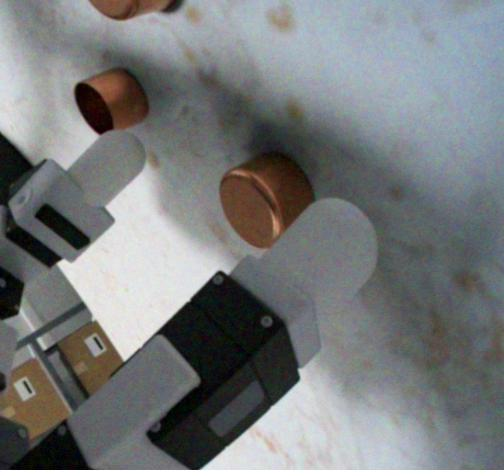

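>>> execute_actions([
  [[0,0,0,0,0,0,-0.754,0,-0.576,-0.696,-0.754,0,-0.576,-0.696,-0.754,0,-0.576,-0.696,-0.714,-0.678,-0.226,-0.168,0.4,-0.6,-0.0357,0.0275,0.0212,0,0,0,-0.411,0,0.591,-0.986,-0.754,0,-0.576,-0.696,-0.754,0,-0.576,-0.696,0.514,-0.678,-0.056,-0.168,0.3,-0.6]],
], cameras=["cam_right_wrist"])

>>> zoom_image(camera="cam_right_wrist", region=[350, 0, 672, 300])

Scene clock: 793.33 s.
left_arm: end_effector_position=(+0.5713, +0.2159, +0.1284) hand_goal=(-0.754, +0.000, -0.576, -0.696, -0.754, +0.000, -0.576, -0.696, -0.754, +0.000, -0.576, -0.696, -0.714, -0.678, -0.226, -0.168) hand_measured=(-0.758, +0.000, -0.576, -0.696, -0.756, +0.000, -0.576, -0.696, -0.756, +0.000, -0.576, -0.696, -0.718, -0.678, -0.226, -0.168) hand_current_ma=(-3, +0, +0, +0, -2, +0, +0, +0, -2, +0, +0, +0, -3, +0, +1, +0) hand_state=(goal, goal, goal, goal, goal, goal, goal, goal, goal, goal, goal, goal, goal, goal, goal, goal) hand_current_limit=0.40 hand_speed=-0.60 end_effector_quat_wxyz=(+0.038, -0.055, +0.927, +0.370) | right_arm: end_effector_position=(+0.1881, +0.3442, +0.0336) hand_goal=(-0.412, +0.000, +0.590, -0.986, -0.754, +0.000, -0.576, -0.696, -0.754, +0.000, -0.576, -0.696, +0.514, -0.678, -0.056, -0.168) hand_measured=(-0.404, +0.002, +0.588, -0.988, -0.744, -0.002, -0.576, -0.696, -0.742, -0.002, -0.576, -0.696, +0.512, -0.678, -0.056, -0.170) hand_current_ma=(+15, +1, -4, -4, +21, -2, +1, +0, +27, -2, +1, +0, -2, +0, +0, -3) hand_state=(goal, goal, goal, goal, goal, goal, goal, goal, goal, goal, goal, goal, goal, goal, goal, goal) hand_current_limit=0.30 hand_speed=-0.60 end_effector_quat_wxyz=(-0.589, +0.727, +0.352, +0.013)
Joint positions: left_arm=[0.062 2.029 1.575 -1.017 -0.756 -1.589] | right_arm=[0.744 1.375 0.501 0.069 -1.132 1.914]
Joint torques (N m): left_arm=[0.09 -20.25 8.49 0.42 -0.8 0.05] | right_arm=[0.15 -6.36 5.9 2.09 -0.84 0.06]
Heat: left arm: hottest elbow 36 °C; right arm: hottest elbow 37 °C.
Hand target: left_arm +0.5775, +0.2163, +0.1330; +0.046, -0.058, +0.926, +0.370 | right_arm +0.1817, +0.3451, +0.0284; -0.588, +0.729, +0.350, +0.004
Off the commanded pose: left_arm 0.008 m, 1 deg | right_arm 0.008 m, 1 deg.
Images, in order (width x height): cam_right_wrist 672x504.

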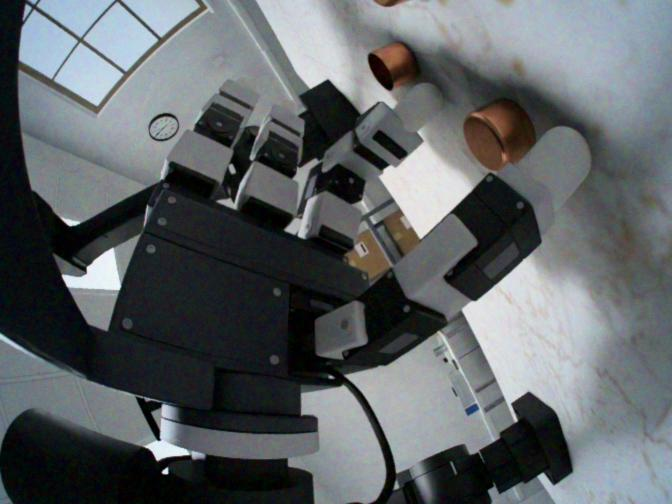

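Scaled by 1.565 from the camera's 672x504 image, which has a finer 960x720 frame.

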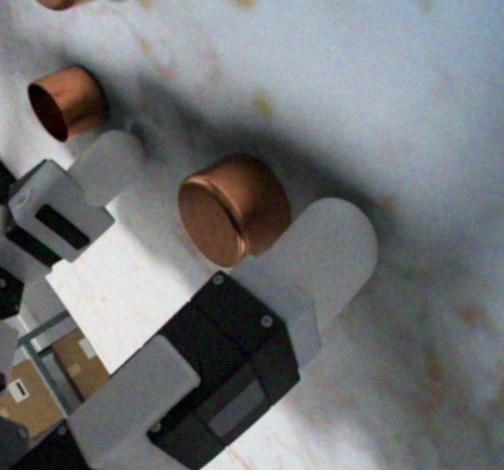

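>>> execute_actions([
  [[0,0,0,0,0,0,-0.754,0,-0.576,-0.696,-0.754,0,-0.576,-0.696,-0.754,0,-0.576,-0.696,-0.714,-0.678,-0.226,-0.168,0.4,-0.6,-0.0108,-0.004,-0.0027,0,0,0,-0.411,0,0.591,-0.986,-0.754,0,-0.576,-0.696,-0.754,0,-0.576,-0.696,0.514,-0.678,-0.056,-0.168,0.3,-0.6]],
  [[0,0,0,0,0,0,-0.754,0,-0.576,-0.696,-0.754,0,-0.576,-0.696,-0.754,0,-0.576,-0.696,-0.714,-0.678,-0.226,-0.168,0.4,-0.6,0,0,0,0,0,0,-0.2,0,0.591,-0.986,-0.754,0,-0.576,-0.696,-0.754,0,-0.576,-0.696,0.514,-0.678,0.05,-0.168,0.3,-0.8]],
  [[0,0,0,0,0,0,-0.754,0,-0.576,-0.696,-0.754,0,-0.576,-0.696,-0.754,0,-0.576,-0.696,-0.714,-0.678,-0.226,-0.168,0.4,-0.6,0,0,0,0,0,0,-0.05,0,0.591,-0.986,-0.754,0,-0.576,-0.696,-0.754,0,-0.576,-0.696,0.514,-0.678,0.15,-0.168,0.4,-0.8]],
  [[0,0,0,0,0,0,-0.754,0,-0.576,-0.696,-0.754,0,-0.576,-0.696,-0.754,0,-0.576,-0.696,-0.714,-0.678,-0.226,-0.168,0.4,-0.6,0.0133,-0.0284,-0.0114,0,0,0,-0.05,0,0.591,-0.986,-0.754,0,-0.576,-0.696,-0.754,0,-0.576,-0.696,0.514,-0.678,0.15,-0.168,0.4,-0.85]],
], cameras=["cam_right_wrist"])

>>> zoom_image(camera="cam_right_wrist", region=[350, 0, 672, 300])

Scene clock: 806.67 s.
left_arm: end_effector_position=(+0.5713, +0.2159, +0.1284) hand_goal=(-0.754, +0.000, -0.576, -0.696, -0.754, +0.000, -0.576, -0.696, -0.754, +0.000, -0.576, -0.696, -0.714, -0.678, -0.226, -0.168) hand_measured=(-0.758, +0.000, -0.576, -0.696, -0.756, +0.000, -0.576, -0.696, -0.756, +0.000, -0.576, -0.696, -0.718, -0.678, -0.226, -0.168) hand_current_ma=(-3, +0, +0, +0, -2, +0, +0, +0, -2, +0, +0, +0, -3, +0, +1, +0) hand_state=(goal, goal, goal, goal, goal, goal, goal, goal, goal, goal, goal, goal, goal, goal, goal, goal) hand_current_limit=0.40 hand_speed=-0.60 end_effector_quat_wxyz=(+0.038, -0.055, +0.927, +0.370) | right_arm: end_effector_position=(+0.1779, +0.3365, +0.0433) hand_goal=(-0.050, +0.000, +0.590, -0.986, -0.754, +0.000, -0.576, -0.696, -0.754, +0.000, -0.576, -0.696, +0.514, -0.678, +0.150, -0.168) hand_measured=(-0.170, +0.002, +0.562, -0.998, -0.744, -0.002, -0.576, -0.696, -0.742, -0.002, -0.576, -0.696, +0.516, -0.678, +0.062, -0.184) hand_current_ma=(-385, +2, -78, -29, +21, -2, +1, +0, +27, -2, +1, +0, +1, +0, -385, -58) hand_state=(blocked, goal, blocked, goal, goal, goal, goal, goal, goal, goal, goal, goal, goal, goal, blocked, goal) hand_current_limit=0.40 hand_speed=-0.85 end_effector_quat_wxyz=(-0.587, +0.730, +0.349, +0.007)
Joint positions: left_arm=[0.062 2.029 1.575 -1.017 -0.756 -1.589] | right_arm=[0.748 1.312 0.485 0.014 -1.13 1.922]
Joint torques (N m): left_arm=[0.09 -20.25 8.47 0.43 -0.8 0.05] | right_arm=[-0.15 -7.36 7.38 0.95 -0.93 -0.05]
Heat: left arm: hottest elbow 36 °C; right arm: hottest elbow 37 °C.
Hand target: left_arm +0.5775, +0.2163, +0.1330; +0.046, -0.058, +0.926, +0.370 | right_arm +0.1762, +0.3399, +0.0483; -0.588, +0.729, +0.350, +0.004
Off the commanded pose: left_arm 0.008 m, 1 deg | right_arm 0.006 m, 0 deg.
Images, in order (width x height): cam_right_wrist 672x504.

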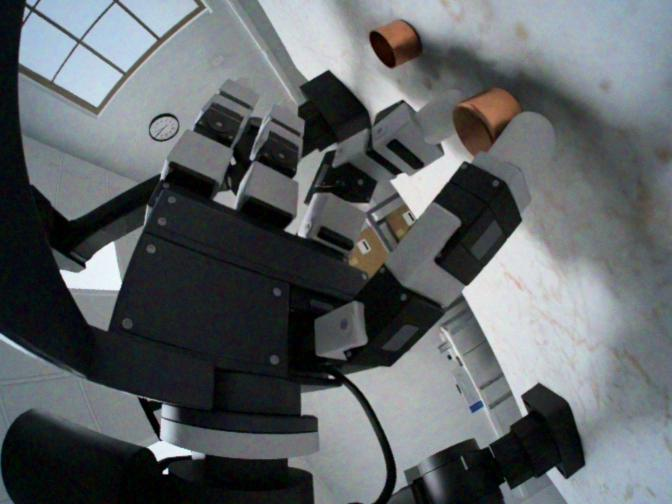

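Scaled by 1.565 from the camera's 672x504 image, which has a finer 960x720 frame.

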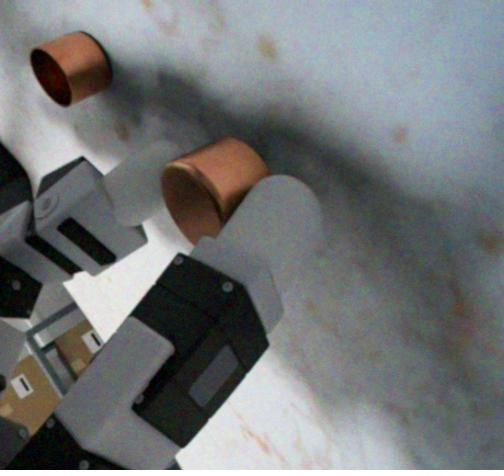

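>>> execute_actions([
  [[0,0,0,0,0,0,-0.754,0,-0.576,-0.696,-0.754,0,-0.576,-0.696,-0.754,0,-0.576,-0.696,-0.714,-0.678,-0.226,-0.168,0.4,-0.6,0.0531,-0.1136,-0.0456,0,0,0,-0.05,0,0.591,-0.986,-0.754,0,-0.576,-0.696,-0.754,0,-0.576,-0.696,0.514,-0.678,0.15,-0.168,0.4,-0.85]],
  [[0,0,0,0,0,0,-0.754,0,-0.576,-0.696,-0.754,0,-0.576,-0.696,-0.754,0,-0.576,-0.696,-0.714,-0.678,-0.226,-0.168,0.4,-0.6,0.0531,-0.1136,-0.0456,0,0,0,-0.05,0,0.591,-0.986,-0.754,0,-0.576,-0.696,-0.754,0,-0.576,-0.696,0.514,-0.678,0.15,-0.168,0.4,-0.85]],
  [[0,0,0,0,0,0,-0.754,0,-0.576,-0.696,-0.754,0,-0.576,-0.696,-0.754,0,-0.576,-0.696,-0.714,-0.678,-0.226,-0.168,0.4,-0.6,0.021,0.0698,-0.1492,-0.0276,0.0592,0.0237,-0.05,0,0.591,-0.986,-0.754,0,-0.576,-0.696,-0.754,0,-0.576,-0.696,0.514,-0.678,0.15,-0.168,0.4,-0.85]],
  [[0,0,0,0,0,0,-0.754,0,-0.576,-0.696,-0.754,0,-0.576,-0.696,-0.754,0,-0.576,-0.696,-0.714,-0.678,-0.226,-0.168,0.4,-0.6,0.0308,0.069,-0.1358,-0.0276,0.0592,0.0237,-0.05,0,0.591,-0.986,-0.754,0,-0.576,-0.696,-0.754,0,-0.576,-0.696,0.514,-0.678,0.15,-0.168,0.4,-0.85]],
  [[0,0,0,0,0,0,-0.754,0,-0.576,-0.696,-0.754,0,-0.576,-0.696,-0.754,0,-0.576,-0.696,-0.714,-0.678,-0.226,-0.168,0.4,-0.6,0.0385,0.0702,-0.1297,-0.0276,0.0592,0.0237,-0.05,0,0.591,-0.986,-0.754,0,-0.576,-0.696,-0.754,0,-0.576,-0.696,0.514,-0.678,0.15,-0.168,0.4,-0.85]],
  [[0,0,0,0,0,0,-0.754,0,-0.576,-0.696,-0.754,0,-0.576,-0.696,-0.754,0,-0.576,-0.696,-0.714,-0.678,-0.226,-0.168,0.4,-0.6,0.0632,0.0798,-0.125,-0.0276,0.0592,0.0237,-0.05,0,0.591,-0.986,-0.754,0,-0.576,-0.696,-0.754,0,-0.576,-0.696,0.514,-0.678,0.15,-0.168,0.4,-0.85]],
], cameras=["cam_right_wrist","cam_head_left"])

Scene clock: 826.73 s.
left_arm: end_effector_position=(+0.5713, +0.2159, +0.1284) hand_goal=(-0.754, +0.000, -0.576, -0.696, -0.754, +0.000, -0.576, -0.696, -0.754, +0.000, -0.576, -0.696, -0.714, -0.678, -0.226, -0.168) hand_measured=(-0.758, +0.000, -0.576, -0.696, -0.756, +0.000, -0.576, -0.696, -0.756, +0.000, -0.576, -0.696, -0.718, -0.678, -0.226, -0.168) hand_current_ma=(-3, +0, +0, +0, -2, +0, +0, +0, -2, +0, +0, +0, -3, +0, +1, +0) hand_state=(goal, goal, goal, goal, goal, goal, goal, goal, goal, goal, goal, goal, goal, goal, goal, goal) hand_current_limit=0.40 hand_speed=-0.60 end_effector_quat_wxyz=(+0.038, -0.055, +0.927, +0.370) | right_arm: end_effector_position=(+0.3555, +0.0174, +0.1765) hand_goal=(-0.050, +0.000, +0.590, -0.986, -0.754, +0.000, -0.576, -0.696, -0.754, +0.000, -0.576, -0.696, +0.514, -0.678, +0.150, -0.168) hand_measured=(-0.168, +0.002, +0.558, -0.998, -0.744, -0.002, -0.576, -0.696, -0.742, -0.002, -0.576, -0.696, +0.514, -0.678, +0.064, -0.186) hand_current_ma=(-385, +1, -90, -29, +21, -2, +1, +0, +27, -2, +1, +0, -1, +0, -385, -68) hand_state=(blocked, goal, blocked, goal, goal, goal, goal, goal, goal, goal, goal, goal, goal, goal, blocked, goal) hand_current_limit=0.40 hand_speed=-0.85 end_effector_quat_wxyz=(-0.542, +0.810, -0.018, +0.224)
Joint positions: left_arm=[0.062 2.029 1.575 -1.017 -0.756 -1.589] | right_arm=[-0.344 1.154 0.839 -1.042 -1.246 1.426]
Joint torques (N m): left_arm=[0.15 -20.25 8.49 0.42 -0.8 0.05] | right_arm=[-0.97 -5.19 12.42 0.24 -1.4 -0.33]
Heat: left arm: hottest elbow 36 °C; right arm: hottest elbow 38 °C.
Hand target: left_arm +0.5775, +0.2163, +0.1330; +0.046, -0.058, +0.926, +0.370 | right_arm +0.3731, +0.0119, +0.1951; -0.538, +0.808, +0.000, +0.240
Off the commanded pose: left_arm 0.008 m, 1 deg | right_arm 0.026 m, 3 deg.
Images, in order (width x height): cam_head_left 504x504, cam_right_wrist 672x504.

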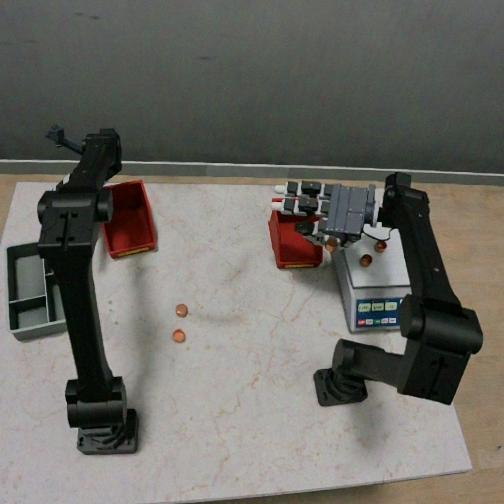

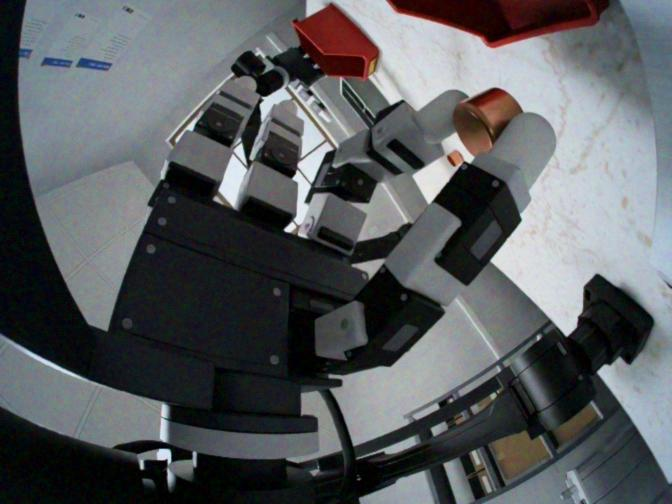

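>>> execute_actions([
  [[0,0,0,0,0,0,-0.754,0,-0.576,-0.696,-0.754,0,-0.576,-0.696,-0.754,0,-0.576,-0.696,-0.714,-0.678,-0.226,-0.168,0.4,-0.6,0.087,0.0593,-0.1434,-0.0276,0.0592,0.0237,-0.05,0,0.591,-0.986,-0.754,0,-0.576,-0.696,-0.754,0,-0.576,-0.696,0.514,-0.678,0.15,-0.168,0.4,-0.85]],
  [[0,0,0,0,0,0,-0.754,0,-0.576,-0.696,-0.754,0,-0.576,-0.696,-0.754,0,-0.576,-0.696,-0.714,-0.678,-0.226,-0.168,0.4,-0.6,0.0945,0.1018,-0.1432,-0.0276,0.0592,0.0237,-0.05,0,0.591,-0.986,-0.754,0,-0.576,-0.696,-0.754,0,-0.576,-0.696,0.514,-0.678,0.15,-0.168,0.4,-0.85]],
], cameras=["cam_right_wrist","cam_head_left"])

>>> zoom_image(camera="cam_head_left", region=[300, 180, 460, 340])

Scene clock: 832.77 s.
left_arm: end_effector_position=(+0.5713, +0.2159, +0.1284) hand_goal=(-0.754, +0.000, -0.576, -0.696, -0.754, +0.000, -0.576, -0.696, -0.754, +0.000, -0.576, -0.696, -0.714, -0.678, -0.226, -0.168) hand_measured=(-0.758, +0.000, -0.576, -0.696, -0.756, +0.000, -0.576, -0.696, -0.756, +0.000, -0.576, -0.696, -0.718, -0.678, -0.226, -0.168) hand_current_ma=(-3, +0, +0, +0, -2, +0, +0, +0, -2, +0, +0, +0, -3, +0, +1, +0) hand_state=(goal, goal, goal, goal, goal, goal, goal, goal, goal, goal, goal, goal, goal, goal, goal, goal) hand_current_limit=0.40 hand_speed=-0.60 end_effector_quat_wxyz=(+0.038, -0.055, +0.927, +0.370) | right_arm: end_effector_position=(+0.3857, -0.2028, +0.1897) hand_goal=(-0.050, +0.000, +0.590, -0.986, -0.754, +0.000, -0.576, -0.696, -0.754, +0.000, -0.576, -0.696, +0.514, -0.678, +0.150, -0.168) hand_measured=(-0.168, +0.002, +0.558, -0.998, -0.744, -0.002, -0.576, -0.696, -0.742, -0.002, -0.576, -0.696, +0.514, -0.678, +0.066, -0.188) hand_current_ma=(-385, +1, -91, -29, +21, -2, +1, +0, +27, -2, +1, +0, -1, +0, -385, -68) hand_state=(blocked, goal, blocked, goal, goal, goal, goal, goal, goal, goal, goal, goal, goal, goal, blocked, goal) hand_current_limit=0.40 hand_speed=-0.85 end_effector_quat_wxyz=(-0.479, +0.787, -0.201, +0.333)
Joint positions: left_arm=[0.062 2.029 1.575 -1.017 -0.756 -1.589] | right_arm=[-0.8 1.39 1.087 -1.097 -1.241 1.392]
Joint torques (N m): left_arm=[0.15 -20.25 8.47 0.42 -0.8 0.05] | right_arm=[0.15 -8.88 12.34 0.14 -1.41 -0.29]
Heat: left arm: hottest elbow 36 °C; right arm: hottest elbow 39 °C.
Hand target: left_arm +0.5775, +0.2163, +0.1330; +0.046, -0.058, +0.926, +0.370 | right_arm +0.4019, -0.2108, +0.2062; -0.473, +0.791, -0.180, +0.344
Off the commanded pose: left_arm 0.008 m, 1 deg | right_arm 0.024 m, 3 deg.
Images, in order (width x height): cam_head_left 504x504, cam_right_wrist 672x504.

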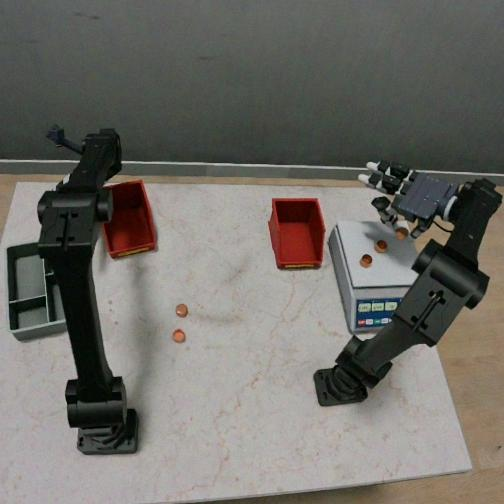

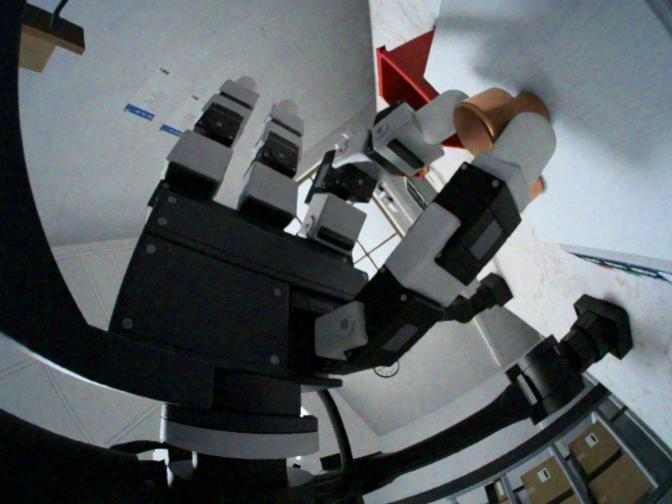

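Scaled by 3.150 from the camera's 504x504 image, which has a finer 720x720 frame.

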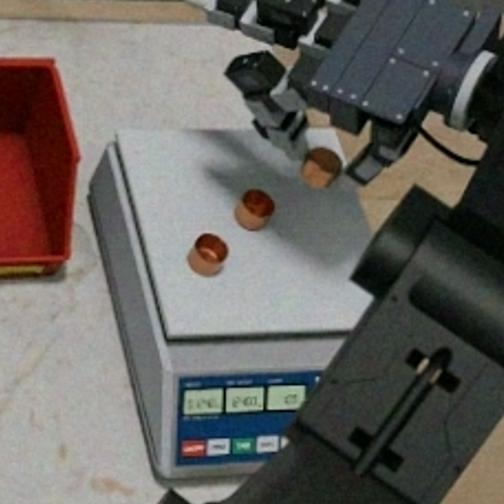

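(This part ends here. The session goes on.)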